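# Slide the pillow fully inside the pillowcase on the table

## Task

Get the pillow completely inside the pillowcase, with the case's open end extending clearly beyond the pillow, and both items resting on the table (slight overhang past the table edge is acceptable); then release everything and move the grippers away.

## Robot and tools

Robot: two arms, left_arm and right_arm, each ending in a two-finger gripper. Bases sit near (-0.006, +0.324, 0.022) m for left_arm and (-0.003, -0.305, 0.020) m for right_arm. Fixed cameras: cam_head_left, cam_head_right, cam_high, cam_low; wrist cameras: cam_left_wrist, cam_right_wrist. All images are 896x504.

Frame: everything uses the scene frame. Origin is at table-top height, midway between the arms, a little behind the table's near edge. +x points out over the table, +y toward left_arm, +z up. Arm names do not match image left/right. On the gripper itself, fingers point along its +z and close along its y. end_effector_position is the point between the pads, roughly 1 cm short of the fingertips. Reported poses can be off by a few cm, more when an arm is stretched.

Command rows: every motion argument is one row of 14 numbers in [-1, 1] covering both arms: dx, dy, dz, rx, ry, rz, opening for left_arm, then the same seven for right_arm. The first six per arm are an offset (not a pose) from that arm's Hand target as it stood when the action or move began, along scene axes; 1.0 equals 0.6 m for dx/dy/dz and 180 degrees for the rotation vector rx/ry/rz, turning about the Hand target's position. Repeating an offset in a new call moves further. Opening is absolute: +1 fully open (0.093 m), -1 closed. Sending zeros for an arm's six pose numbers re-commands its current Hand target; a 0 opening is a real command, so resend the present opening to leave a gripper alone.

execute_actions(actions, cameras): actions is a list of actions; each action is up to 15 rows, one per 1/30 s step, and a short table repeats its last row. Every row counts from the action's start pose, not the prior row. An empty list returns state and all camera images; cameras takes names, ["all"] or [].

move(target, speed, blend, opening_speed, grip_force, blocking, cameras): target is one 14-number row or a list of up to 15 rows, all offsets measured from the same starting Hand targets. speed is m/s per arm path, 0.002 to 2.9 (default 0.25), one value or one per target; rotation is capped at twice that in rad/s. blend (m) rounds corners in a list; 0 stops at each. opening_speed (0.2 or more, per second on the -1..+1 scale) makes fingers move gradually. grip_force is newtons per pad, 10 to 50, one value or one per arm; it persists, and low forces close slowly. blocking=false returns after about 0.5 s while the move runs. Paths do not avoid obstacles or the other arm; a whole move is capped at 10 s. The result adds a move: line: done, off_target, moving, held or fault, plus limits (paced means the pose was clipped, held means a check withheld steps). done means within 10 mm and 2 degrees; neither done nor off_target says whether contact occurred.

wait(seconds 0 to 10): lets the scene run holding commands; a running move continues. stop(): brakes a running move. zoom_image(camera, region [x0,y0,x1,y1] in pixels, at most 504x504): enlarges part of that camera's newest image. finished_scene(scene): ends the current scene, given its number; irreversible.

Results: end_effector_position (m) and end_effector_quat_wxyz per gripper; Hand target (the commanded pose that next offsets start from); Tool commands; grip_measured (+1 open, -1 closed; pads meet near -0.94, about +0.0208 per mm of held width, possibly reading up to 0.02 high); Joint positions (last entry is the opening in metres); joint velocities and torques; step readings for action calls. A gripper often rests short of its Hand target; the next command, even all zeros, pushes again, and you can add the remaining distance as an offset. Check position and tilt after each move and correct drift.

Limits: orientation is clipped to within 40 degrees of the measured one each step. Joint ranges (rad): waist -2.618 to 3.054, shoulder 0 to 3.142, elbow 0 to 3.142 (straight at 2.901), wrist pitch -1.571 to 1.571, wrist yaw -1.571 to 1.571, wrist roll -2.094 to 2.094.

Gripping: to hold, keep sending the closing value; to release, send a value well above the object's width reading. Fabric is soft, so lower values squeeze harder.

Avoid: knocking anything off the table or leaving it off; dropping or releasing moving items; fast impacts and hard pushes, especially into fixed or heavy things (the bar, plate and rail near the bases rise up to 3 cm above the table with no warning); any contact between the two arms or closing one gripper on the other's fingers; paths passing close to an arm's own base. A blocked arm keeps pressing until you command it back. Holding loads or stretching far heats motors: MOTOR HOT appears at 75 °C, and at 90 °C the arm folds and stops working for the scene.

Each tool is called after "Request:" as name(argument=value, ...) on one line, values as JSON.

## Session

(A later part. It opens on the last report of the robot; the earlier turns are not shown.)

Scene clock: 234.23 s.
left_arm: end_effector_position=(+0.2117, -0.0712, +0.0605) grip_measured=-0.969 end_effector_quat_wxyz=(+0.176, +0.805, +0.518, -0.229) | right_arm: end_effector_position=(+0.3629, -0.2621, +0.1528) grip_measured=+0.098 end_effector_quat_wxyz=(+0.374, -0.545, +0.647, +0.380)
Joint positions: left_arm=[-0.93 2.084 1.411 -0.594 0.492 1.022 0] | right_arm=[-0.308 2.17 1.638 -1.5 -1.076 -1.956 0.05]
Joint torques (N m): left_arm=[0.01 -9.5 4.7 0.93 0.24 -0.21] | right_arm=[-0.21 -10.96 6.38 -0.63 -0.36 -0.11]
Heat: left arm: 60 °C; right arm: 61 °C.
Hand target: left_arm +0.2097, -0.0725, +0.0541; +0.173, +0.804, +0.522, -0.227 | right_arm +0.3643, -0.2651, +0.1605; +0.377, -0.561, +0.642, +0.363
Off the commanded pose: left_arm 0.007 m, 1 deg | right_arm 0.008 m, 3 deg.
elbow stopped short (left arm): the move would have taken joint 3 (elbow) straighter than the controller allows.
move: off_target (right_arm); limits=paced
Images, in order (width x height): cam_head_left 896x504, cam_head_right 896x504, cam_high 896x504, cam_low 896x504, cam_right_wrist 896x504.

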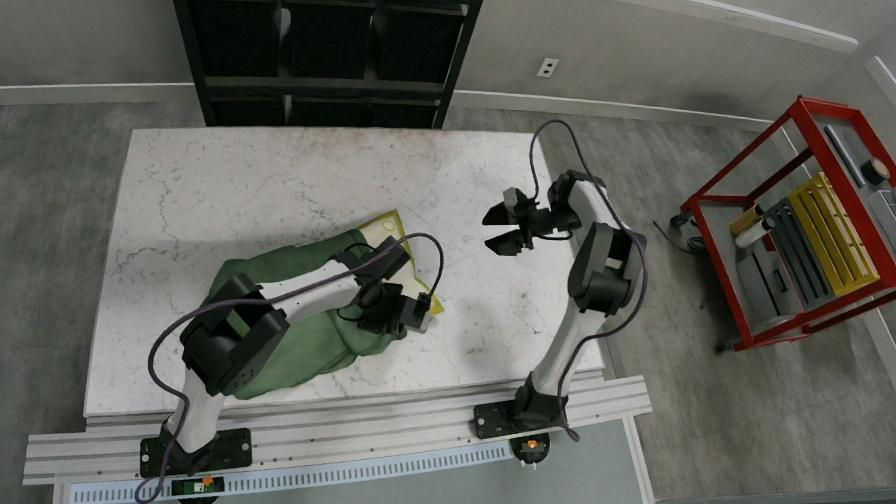

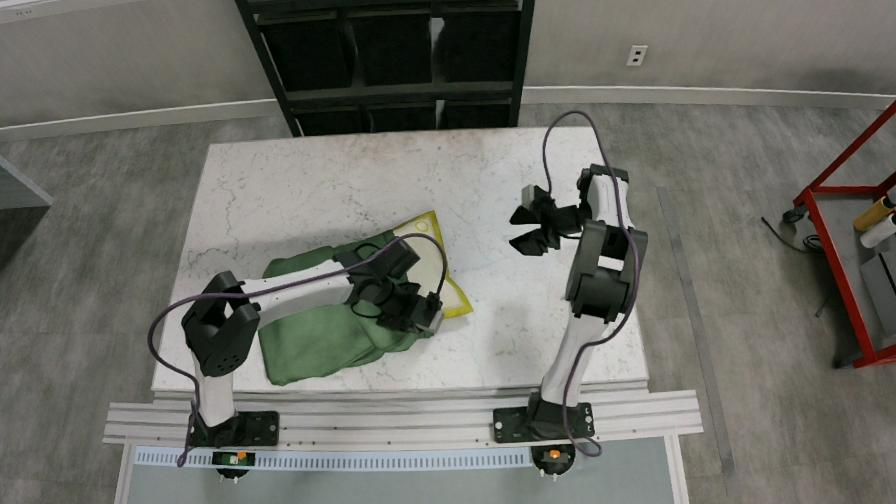

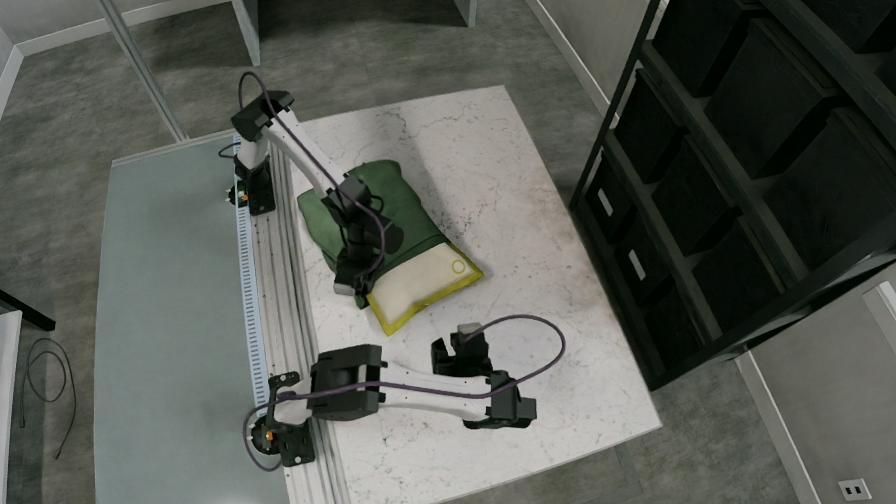

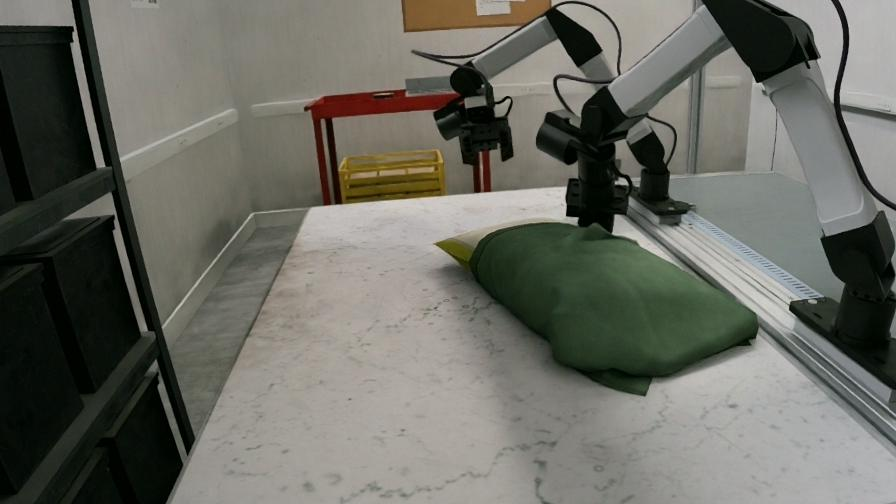

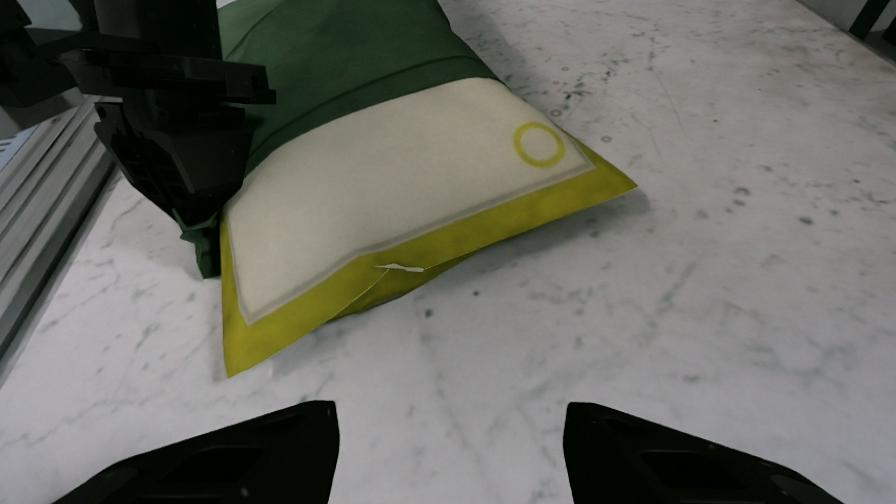

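Request:
move(target=[0,0,-0.02,0,0,0,-1,0.13,0.37,-0.03,-0.1,0,0.08,0.2], cameras=["cam_head_left","cam_right_wrist"])

Scene clock: 240.53 s.
left_arm: end_effector_position=(+0.2132, -0.0729, +0.0517) grip_measured=-0.969 end_effector_quat_wxyz=(+0.182, +0.805, +0.517, -0.228) | right_arm: end_effector_position=(+0.4374, -0.0381, +0.1479) grip_measured=+0.198 end_effector_quat_wxyz=(-0.243, +0.690, -0.607, -0.310)
Joint positions: left_arm=[-0.93 2.098 1.39 -0.547 0.491 1.021 0] | right_arm=[0.287 2.532 2.449 -1.395 -0.821 -1.348 0.055]
Joint torques (N m): left_arm=[0.02 -9.13 4.46 0.91 0.24 -0.21] | right_arm=[-0.66 -11.1 7.38 0.27 -0.31 0.11]
Heat: left arm: 59 °C; right arm: 61 °C.
Hand target: left_arm +0.2097, -0.0725, +0.0421; +0.173, +0.804, +0.522, -0.228 | right_arm +0.4422, -0.0430, +0.1425; -0.236, +0.689, -0.615, -0.303
Off the commanded pose: left_arm 0.010 m, 1 deg | right_arm 0.009 m, 1 deg.
move: done
Images, in order (width x height): cam_head_left 896x504, cam_right_wrist 896x504.

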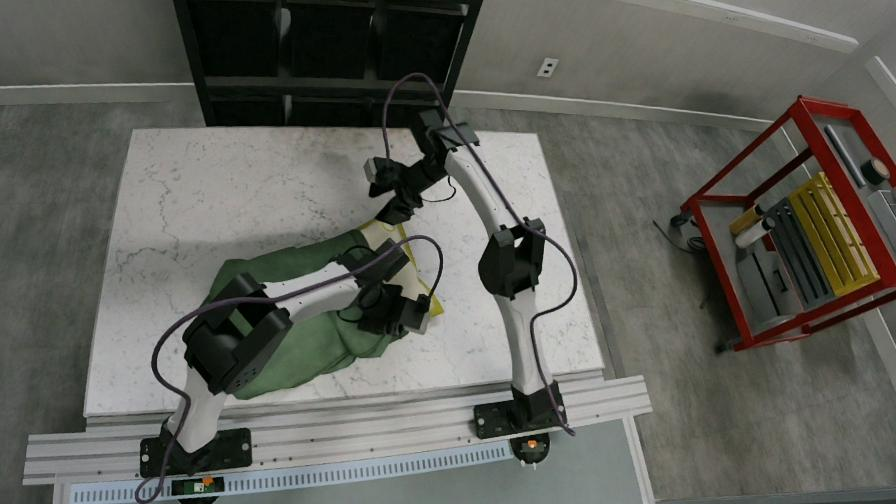

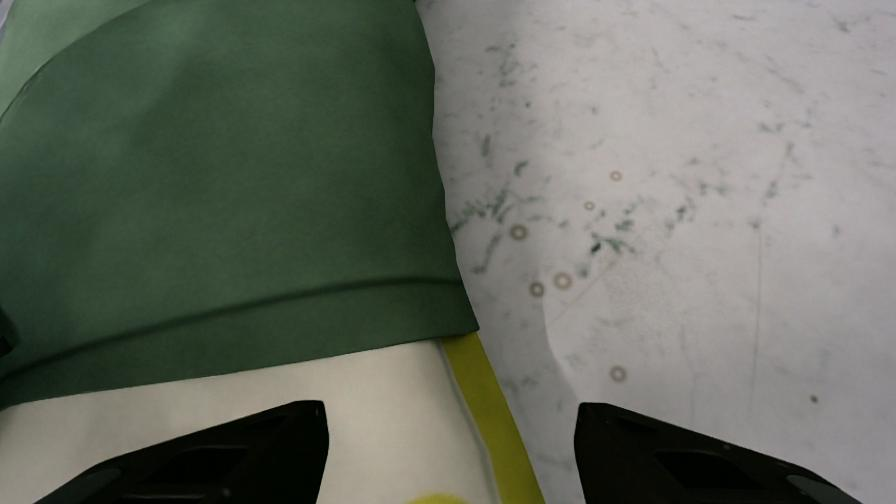

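Request:
move(target=[[0,0,0,0,0,0,-1,0.16,0.04,0,0.05,0,0,-0.8],[0,0,0,0,0,0,-1,0.16,0.045,-0.18,0.05,0,0,-0.8],[0,0,0,0,0,0,-1,-0.1,0.04,-0.18,0.05,0,0,-0.8],[0,0,0,0,0,0,-1,-0.03,0.02,-0.18,0.05,0,0,-0.8],[0,0,0,0,0,0,-1,0.01,0.03,0.0,0,0,0,0.2]], speed=0.2, blend=0.01, cameras=["cam_head_left","cam_right_wrist"])

Scene clock: 251.73 s.
left_arm: end_effector_position=(+0.2046, -0.0728, +0.0493) grip_measured=-0.969 end_effector_quat_wxyz=(+0.173, +0.807, +0.514, -0.234) | right_arm: end_effector_position=(+0.4455, -0.0233, +0.1480) grip_measured=+0.198 end_effector_quat_wxyz=(-0.241, +0.682, -0.616, -0.311)
Joint positions: left_arm=[-0.942 2.098 1.383 -0.556 0.499 1.019 0] | right_arm=[0.311 2.625 2.625 -1.446 -0.817 -1.284 0.055]
Joint torques (N m): left_arm=[1.1 -9.07 5.05 0.97 0.17 -0.18] | right_arm=[-0.01 -11.44 7.31 0.32 -0.32 -0.11]
Heat: left arm: 56 °C; right arm: 60 °C.
Hand target: left_arm +0.2097, -0.0725, +0.0421; +0.173, +0.804, +0.522, -0.228 | right_arm +0.4483, -0.0251, +0.1425; -0.236, +0.689, -0.615, -0.303
Off the commanded pose: left_arm 0.009 m, 1 deg | right_arm 0.006 m, 1 deg.
elbow stopped short (right arm): the move would have taken joint 3 (elbow) straighter than the controller allows.
move: done
Images, in order (width x height): cam_head_left 896x504, cam_right_wrist 896x504.

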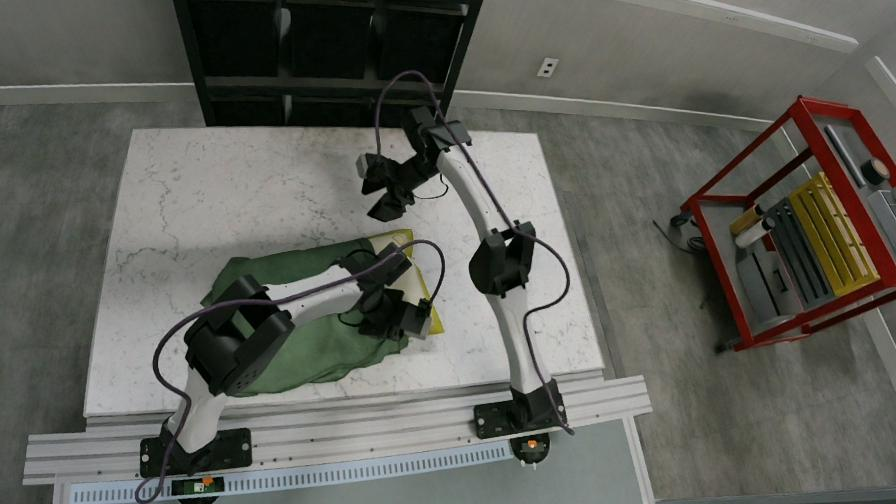

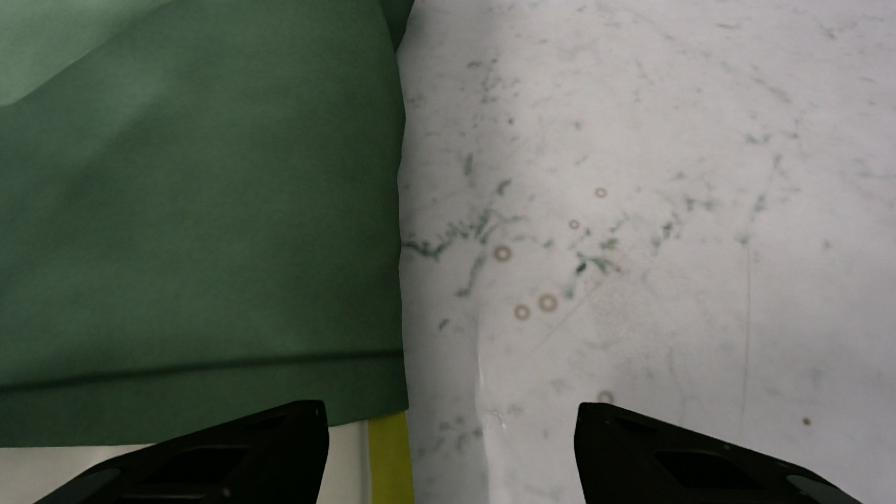

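Request:
move(target=[[0,0,0,0,0,0,-1,-0.13,-0.35,0.03,0.03,0,0,0.1],[0,0,0,0,0,0,-1,-0.16,-0.35,-0.175,0.08,0,0,0.1],[0,0,0,0,0,0,-1,-0.16,0.17,-0.175,0.08,0,0,0.1]], speed=0.2, blend=[0.03,0,0], cameras=["cam_head_left","cam_head_right","cam_high","cam_low"])

Scene clock: 266.33 s.
left_arm: end_effector_position=(+0.2098, -0.0703, +0.0480) grip_measured=-0.969 end_effector_quat_wxyz=(+0.174, +0.806, +0.519, -0.225) | right_arm: end_effector_position=(+0.3381, +0.0268, +0.0345) grip_measured=+0.101 end_effector_quat_wxyz=(-0.295, +0.668, -0.561, -0.389)
Joint positions: left_arm=[-0.936 2.098 1.383 -0.554 0.481 1.019 0] | right_arm=[0.458 2.288 1.406 -0.324 -0.995 -1.059 0.05]
Joint torques (N m): left_arm=[0.54 -9.05 5.11 0.96 0.33 -0.19] | right_arm=[-0.05 -10.8 4.89 0.67 -0.59 -0.04]
Heat: left arm: 53 °C; right arm: 61 °C.
Hand target: left_arm +0.2098, -0.0724, +0.0421; +0.173, +0.804, +0.522, -0.227 | right_arm +0.3365, +0.0260, +0.0342; -0.293, +0.669, -0.560, -0.391 (not the last commanded pose)
Off the commanded pose: left_arm 0.006 m, 1 deg | right_arm 0.052 m, 4 deg.
move: held (right_arm; a check stopped the path); path passed 2 of 3 targets; limits=held
pose unreachable (right arm): on one or more control steps of this call, first in action 0 (counted from 0), this arm could not follow its commanded pose, so it was not sent that pose on those steps. It may still have moved: this result reports where it is.
cause: moving toward the commanded pose would bring a part of the arm too close to another arm (this arm's wrist (the part past joint 4) and the left arm's wrist (the part past joint 4), along the way the arms are being sent, or toward where that arm still pushes).
Images, in order (width x height): cam_head_left 896x504, cam_head_right 896x504, cam_high 896x504, cam_low 896x504.

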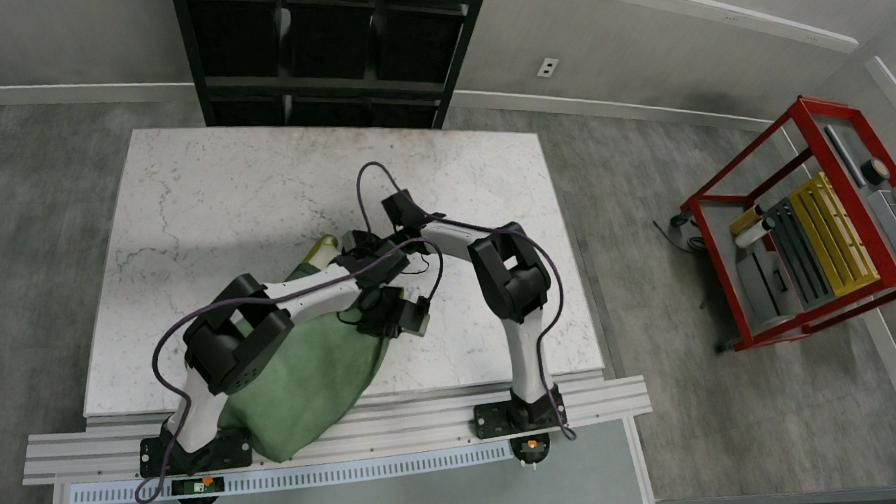

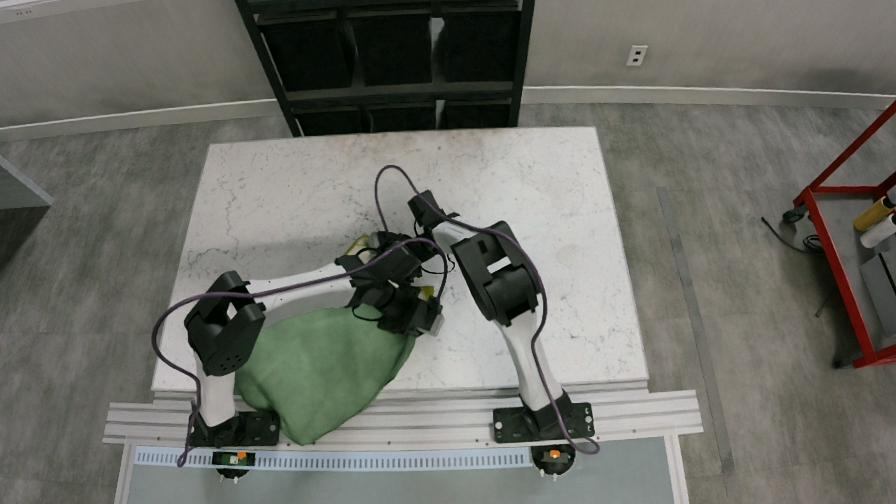

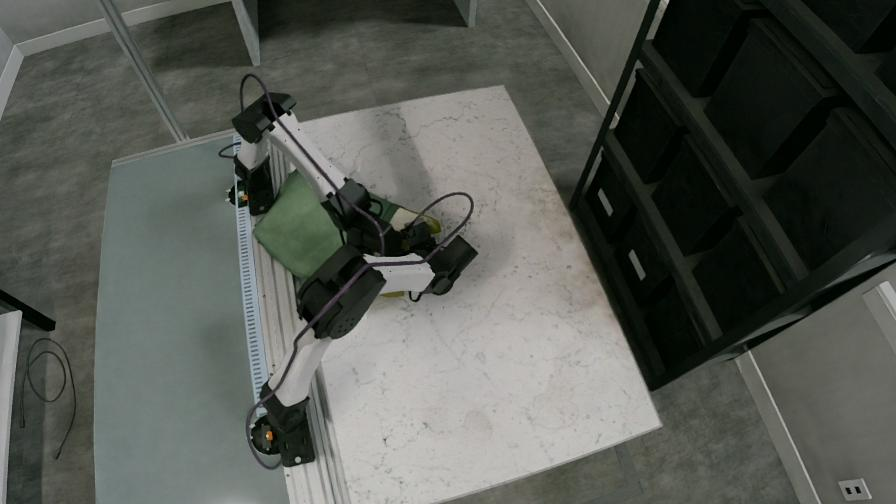

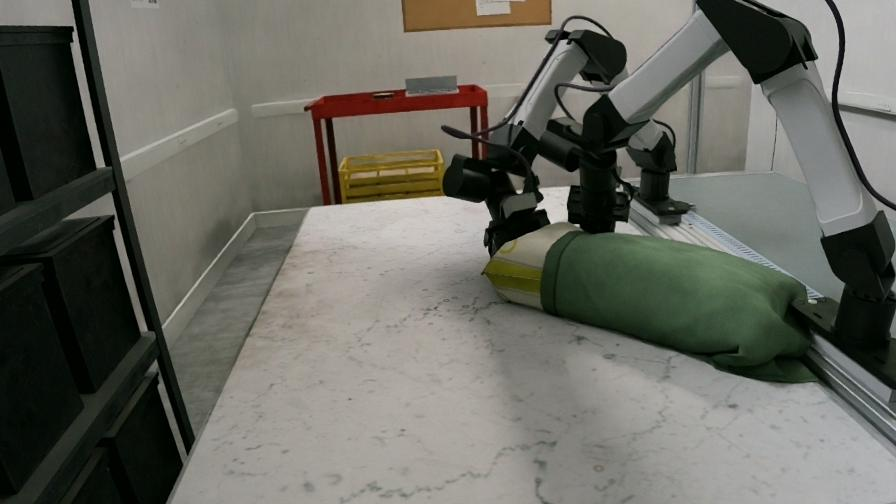

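Request:
move(target=[[0,0,0,0,0,0,-1,0,-0.3,0.02,0,0,0,0.1],[0,0,0.1,0,0,0,-1,0.08,-0.48,0.25,0,0,0,0.1],[0.2,0.27,0.5,0,0,0,-1,0.08,-0.48,0.25,0,0,0,0.1],[0.25,0.38,0.74,0,0,0,-1,0.08,-0.48,0.25,0,0,0,0.1],[0.25,0.2,0.3,0,0,0,-1,0.08,-0.48,0.25,0,0,0,0.1],[0.2,-0.06,0.02,0,0,0,-1,0.08,-0.48,0.25,0,0,0,0.1]], speed=[0.25,0.25,0.3,0.3,0.3,0.3], blend=[0.05,0.04,0.05,0.03,0.06,0], cameras=["cam_head_left","cam_head_right","cam_low","cam_left_wrist","cam_right_wrist"])

Scene clock: 285.10 s.
left_arm: end_effector_position=(+0.3194, -0.1008, +0.0504) grip_measured=-0.969 end_effector_quat_wxyz=(+0.152, +0.803, +0.523, -0.241) | right_arm: end_effector_position=(+0.3847, -0.2604, +0.1741) grip_measured=+0.101 end_effector_quat_wxyz=(-0.350, +0.637, -0.612, -0.312)
Joint positions: left_arm=[-0.795 2.558 2.194 -1.032 0.539 1.174 0] | right_arm=[-0.255 2.2 1.873 -1.573 -0.946 -2.007 0.05]
Joint torques (N m): left_arm=[0.53 -13.35 7.35 0.9 0.18 -0.17] | right_arm=[0.2 -11.88 6.42 -0.46 -0.35 0.2]
Heat: left arm: 52 °C; right arm: 61 °C.
Hand target: left_arm +0.3297, -0.1085, +0.0540; +0.173, +0.804, +0.522, -0.227 | right_arm +0.3846, -0.2619, +0.1842; -0.293, +0.669, -0.560, -0.391
Off the commanded pose: left_arm 0.013 m, 3 deg | right_arm 0.010 m, 13 deg.
joint sent to its limit (right arm) — joint 4 (wrist pitch), lower limit. The joint targets are off in orientation, not in position.
move: off_target (left_arm, right_arm); limits=paced
Images, in order (width x height): cam_head_left 896x504, cam_head_right 896x504, cam_low 896x504, cam_left_wrist 896x504, cam_right_wrist 896x504.

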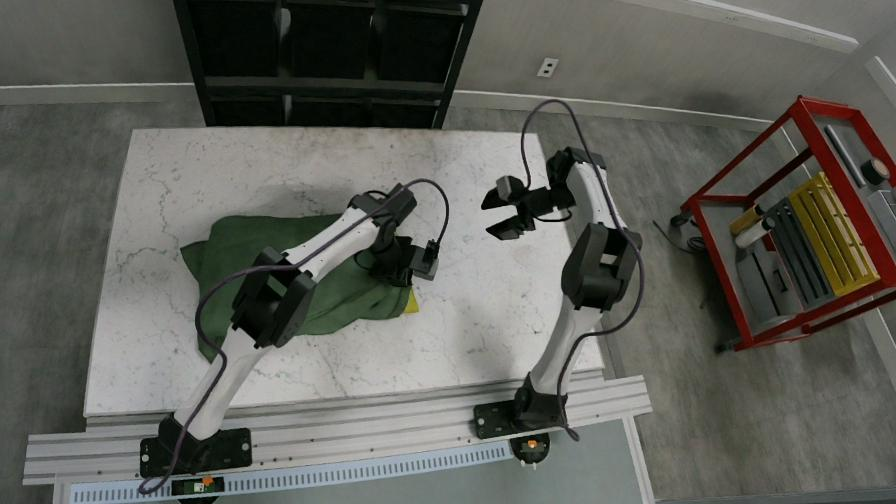

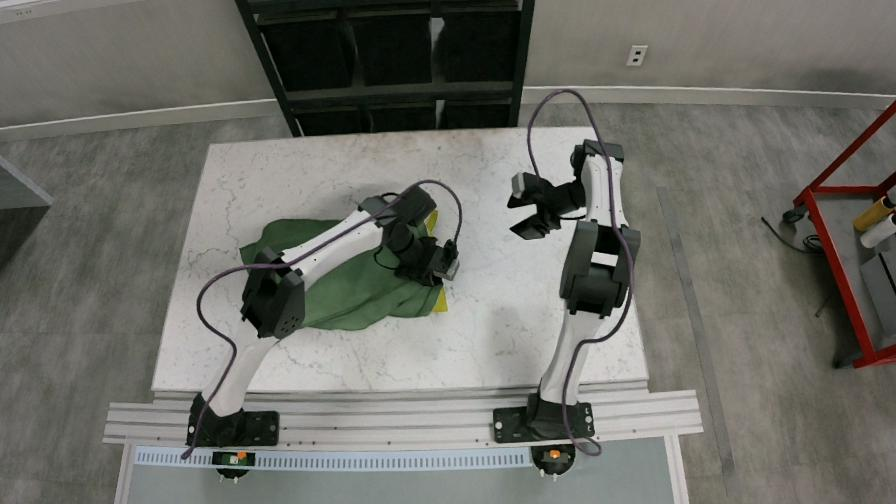

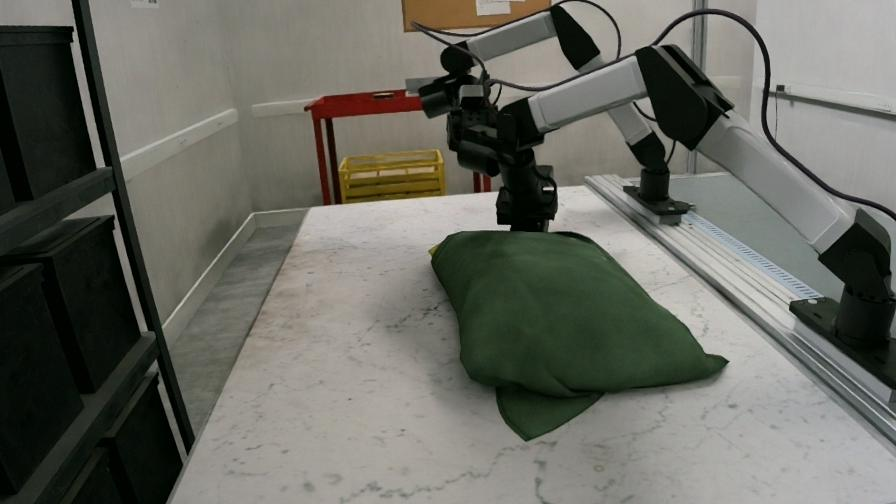

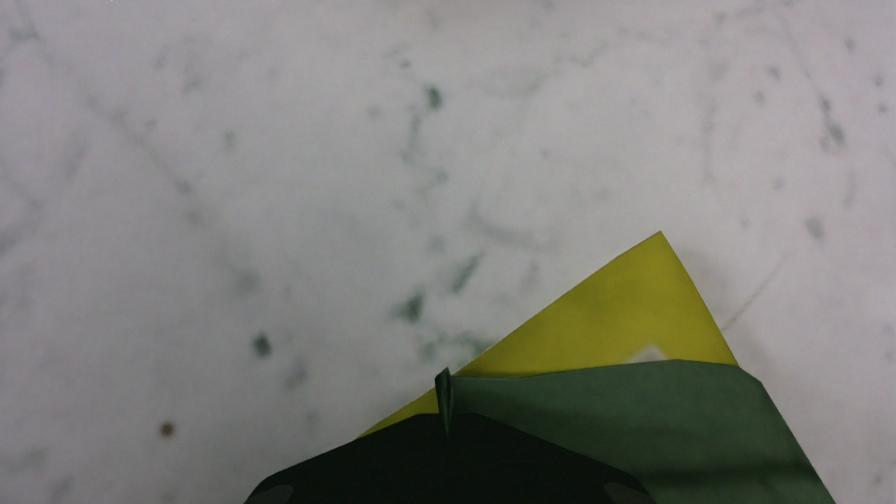

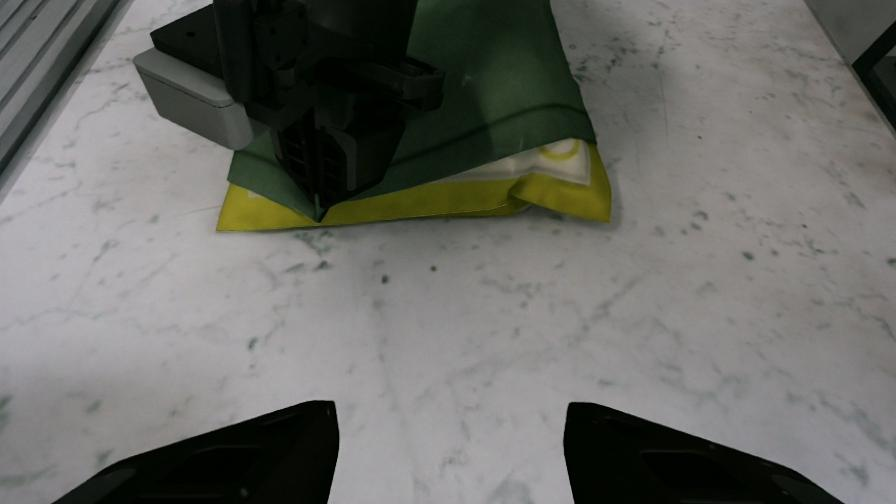

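Request:
move(target=[[0,0,0.24,0,0,0,-1,0.05,0.06,0,0.055,0.005,-0.099,0.3],[0,0.0,0.24,0,0,0,-1,0.05,0.06,-0.23,0.055,0.005,-0.099,0.3],[0,0.0,0.24,0,0,0,-1,0.04,0.385,-0.235,0.07,0.005,-0.099,0.3]], speed=[0.25,0.25,0.13], blend=[0.03,0,0], cameras=["cam_head_left","cam_head_right","cam_low","cam_left_wrist"])

Request:
move(target=[0,0,0,0,0,0,-1,0.05,-0.33,0,0,0,0,0.3], cameras=["cam_head_left","cam_head_right","cam_left_wrist","cam_right_wrist"])

Scene clock: 296.53 s.
left_arm: end_effector_position=(+0.3253, -0.0987, +0.1868) grip_measured=-0.969 end_effector_quat_wxyz=(+0.195, +0.793, +0.535, -0.217) | right_arm: end_effector_position=(+0.4038, -0.0354, +0.0328) grip_measured=+0.298 end_effector_quat_wxyz=(+0.404, -0.531, +0.616, +0.419)
Joint positions: left_arm=[-0.795 2.609 2.836 -1.51 0.505 1.116 0] | right_arm=[0.257 2.339 1.222 0.292 -1.127 -0.646 0.06]
Joint torques (N m): left_arm=[0.49 -13.18 7.92 1.04 0.49 -0.19] | right_arm=[0.95 -12.46 4.42 1.4 -0.17 0.21]
Heat: left arm: 54 °C; right arm: 60 °C.
Hand target: left_arm +0.3297, -0.1085, +0.1980; +0.173, +0.804, +0.522, -0.227 | right_arm +0.4086, -0.0309, +0.0432; +0.417, -0.535, +0.613, +0.405
Off the commanded pose: left_arm 0.016 m, 3 deg | right_arm 0.012 m, 2 deg.
elbow stopped short (left arm): the move would have taken joint 3 (elbow) straighter than the controller allows.
move: off_target (left_arm, right_arm)
Images, in order (width x height): cam_head_left 896x504, cam_head_right 896x504, cam_low 896x504, cam_left_wrist 896x504.

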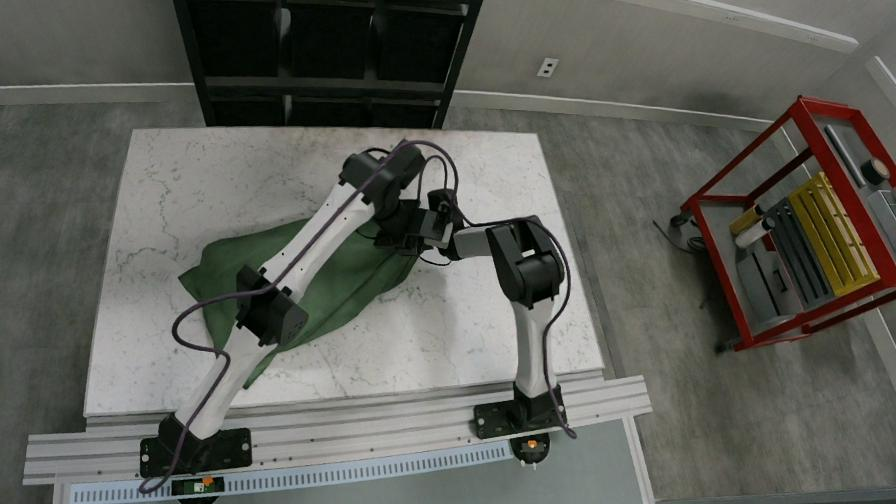

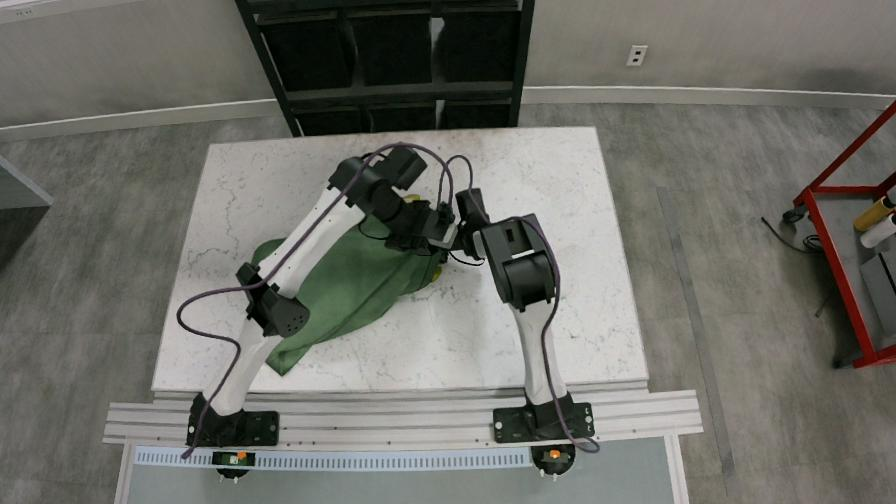

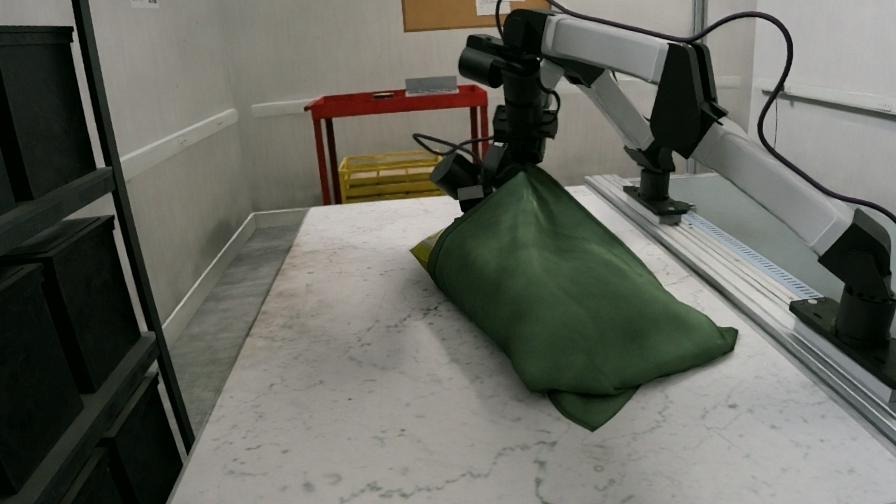

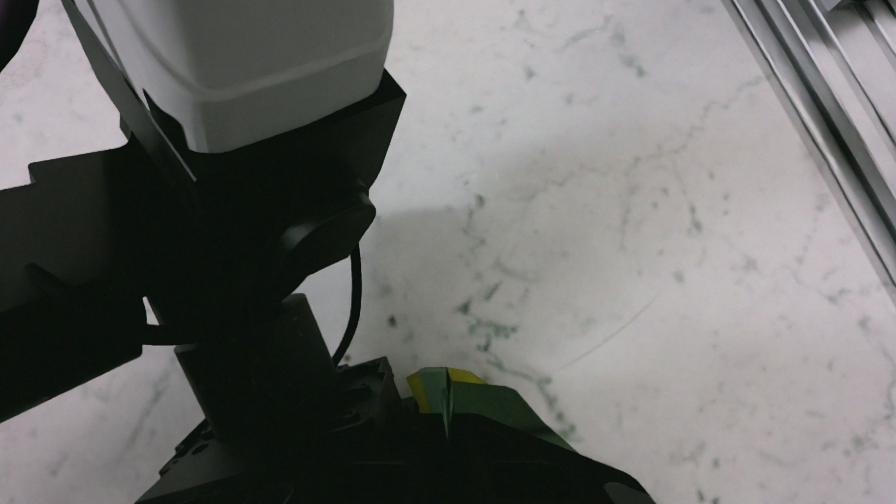

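Scene clock: 299.03 s.
left_arm: end_effector_position=(+0.3254, -0.0987, +0.1868) grip_measured=-0.969 end_effector_quat_wxyz=(+0.195, +0.793, +0.535, -0.217) | right_arm: end_effector_position=(+0.4373, -0.2289, +0.0487) grip_measured=+0.298 end_effector_quat_wxyz=(+0.423, -0.526, +0.615, +0.409)
Joint positions: left_arm=[-0.795 2.609 2.836 -1.509 0.505 1.116 0] | right_arm=[-0.205 2.557 1.807 -1.154 -1.246 -1.827 0.06]
Joint torques (N m): left_arm=[0.49 -13.2 7.92 1.05 0.49 -0.19] | right_arm=[0.28 -10.3 6.15 -0.41 -0.43 -0.11]
Heat: left arm: 54 °C; right arm: 60 °C.
Hand target: left_arm +0.3297, -0.1085, +0.1980; +0.173, +0.804, +0.522, -0.227 | right_arm +0.4385, -0.2289, +0.0432; +0.417, -0.535, +0.613, +0.405
Off the commanded pose: left_arm 0.015 m, 3 deg | right_arm 0.006 m, 1 deg.
elbow stopped short (left arm): the move would have taken joint 3 (elbow) straighter than the controller allows.
move: off_target (left_arm)
Images, in order (width x height): cam_head_left 896x504, cam_head_right 896x504, cam_left_wrist 896x504, cam_right_wrist 896x504.

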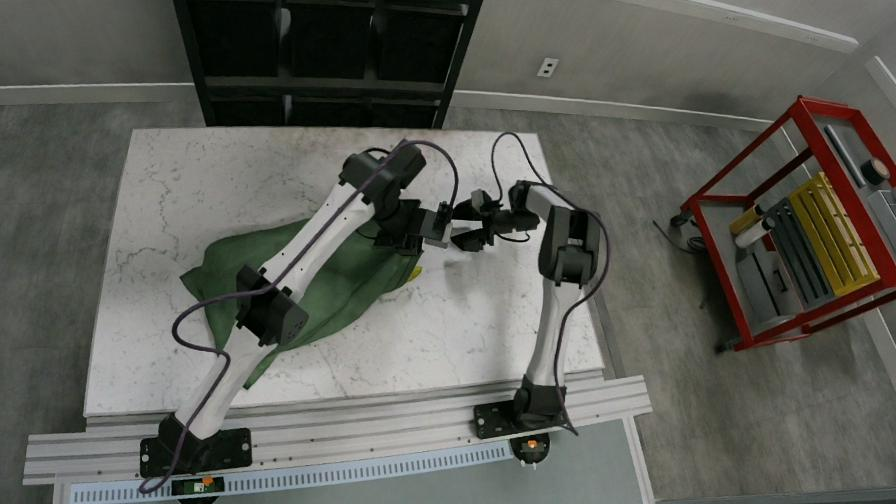

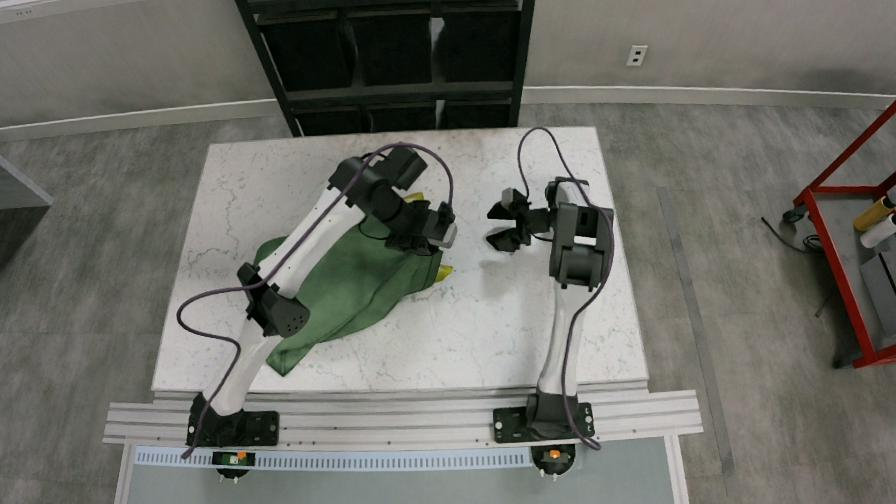

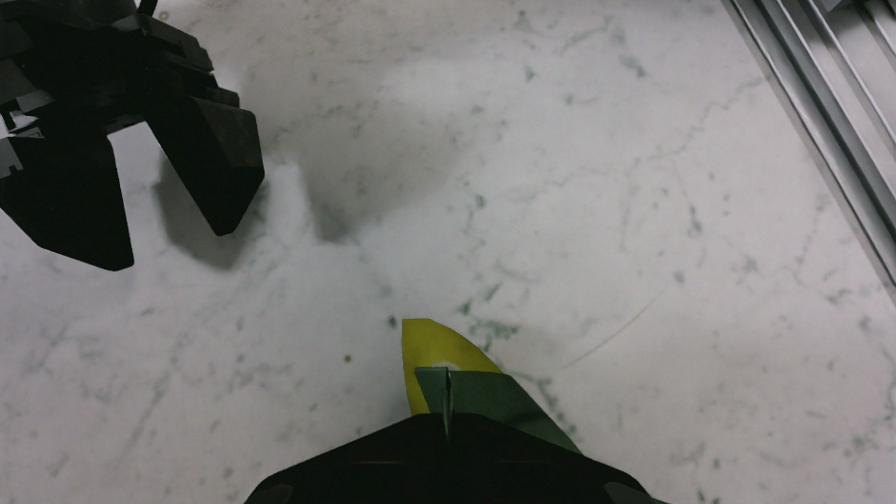

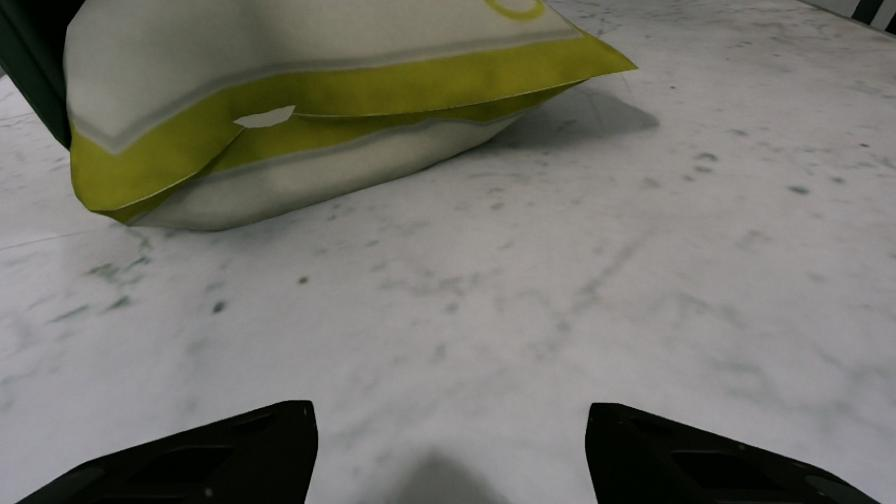

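Request:
move(target=[[0.05,0.25,0.3,0,0,0,-1,-0.09,-0.05,0.2,-0.07,0,0,0.3],[0.05,0.44,0.5,0,0,0,-1,-0.09,-0.05,0.2,-0.07,0,0,0.3],[0.03,0.27,0.15,0,0,0,-1,-0.09,-0.05,0.2,-0.07,0,0,0.3],[0.0,0.0,-0.24,0,0,0,-1,-0.09,-0.05,0.2,-0.07,0,0,0.3]], speed=0.3, blend=[0.05,0.03,0.06,0], cameras=["cam_head_left","cam_head_right","cam_low","cam_left_wrist","cam_right_wrist"])

Scene clock: 306.80 s.
left_arm: end_effector_position=(+0.3233, -0.1021, +0.0537) grip_measured=-0.969 end_effector_quat_wxyz=(+0.159, +0.803, +0.523, -0.238) | right_arm: end_effector_position=(+0.3835, -0.2548, +0.1533) grip_measured=+0.298 end_effector_quat_wxyz=(+0.351, -0.563, +0.659, +0.355)
Joint positions: left_arm=[-0.792 2.559 2.206 -1.029 0.536 1.174 0] | right_arm=[-0.259 2.187 1.731 -1.441 -1.02 -1.829 0.06]
Joint torques (N m): left_arm=[0.28 -13.27 6.54 0.87 0.2 -0.19] | right_arm=[-0.47 -11.81 6.39 -0.43 -0.37 -0.11]
Heat: left arm: 56 °C; right arm: 61 °C.
Hand target: left_arm +0.3297, -0.1086, +0.0541; +0.173, +0.804, +0.521, -0.227 | right_arm +0.3845, -0.2589, +0.1632; +0.356, -0.578, +0.654, +0.335
Off the commanded pose: left_arm 0.009 m, 2 deg | right_arm 0.011 m, 3 deg.
elbow stopped short (left arm): the move would have taken joint 3 (elbow) straighter than the controller allows.
move: off_target (right_arm); limits=paced
Images, in order (width x height): cam_head_left 896x504, cam_head_right 896x504, cam_low 896x504, cam_left_wrist 896x504, cam_right_wrist 896x504.

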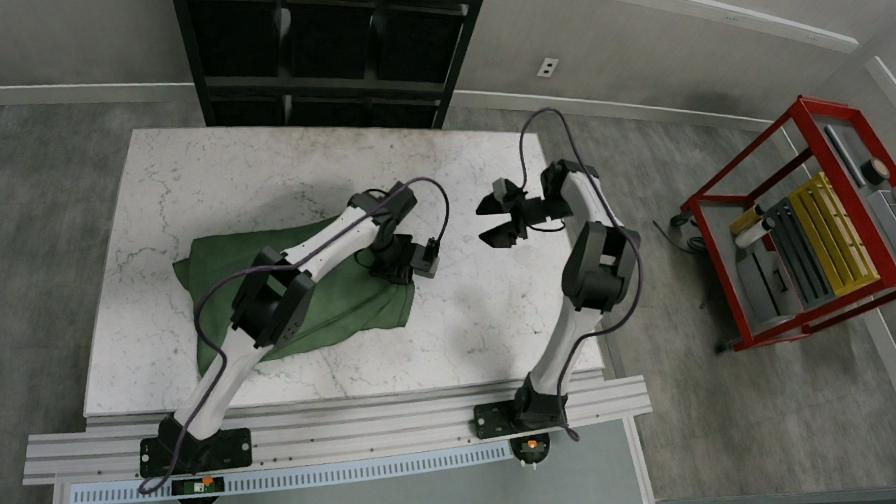

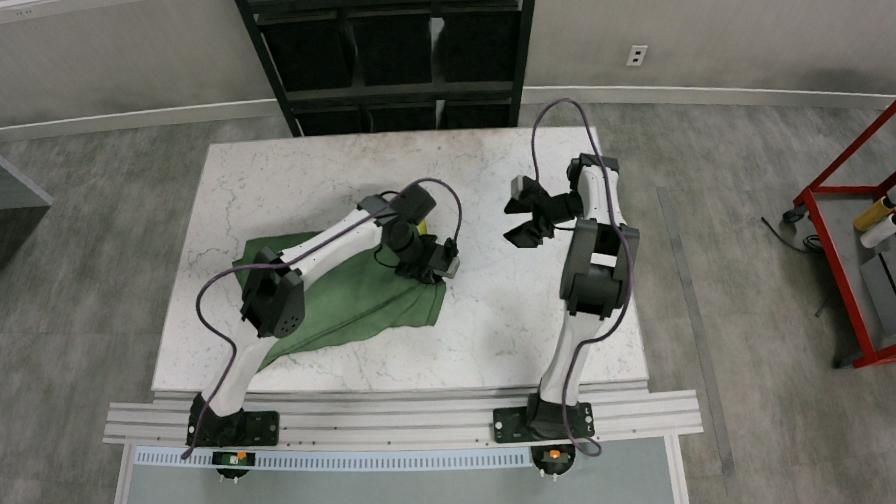

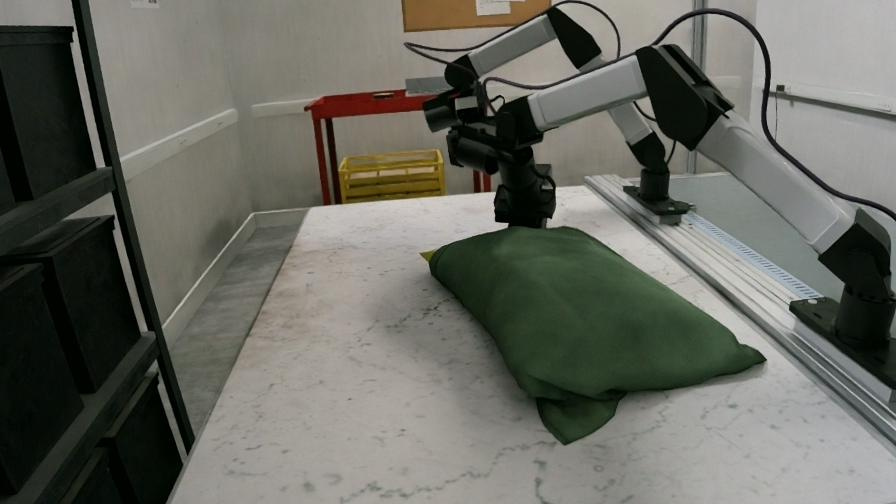

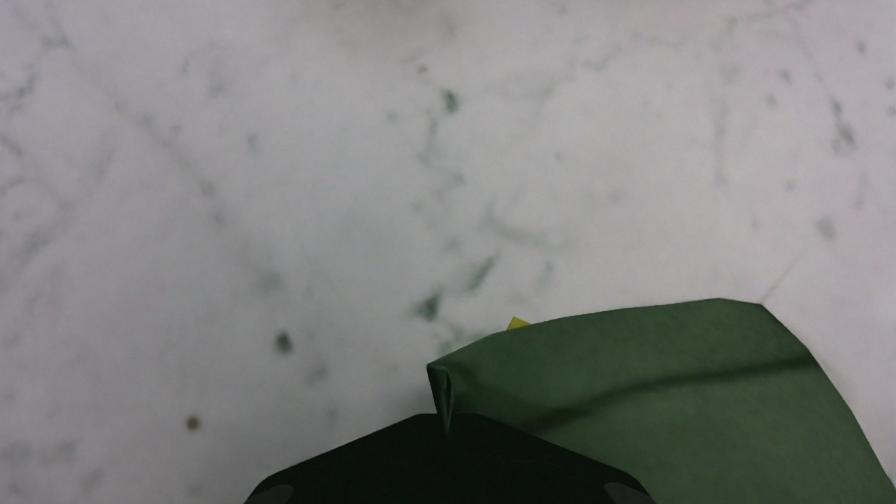

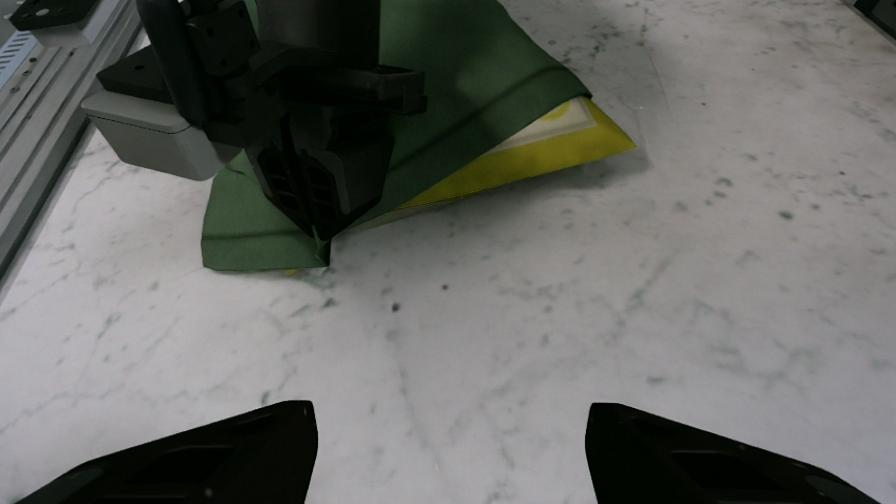

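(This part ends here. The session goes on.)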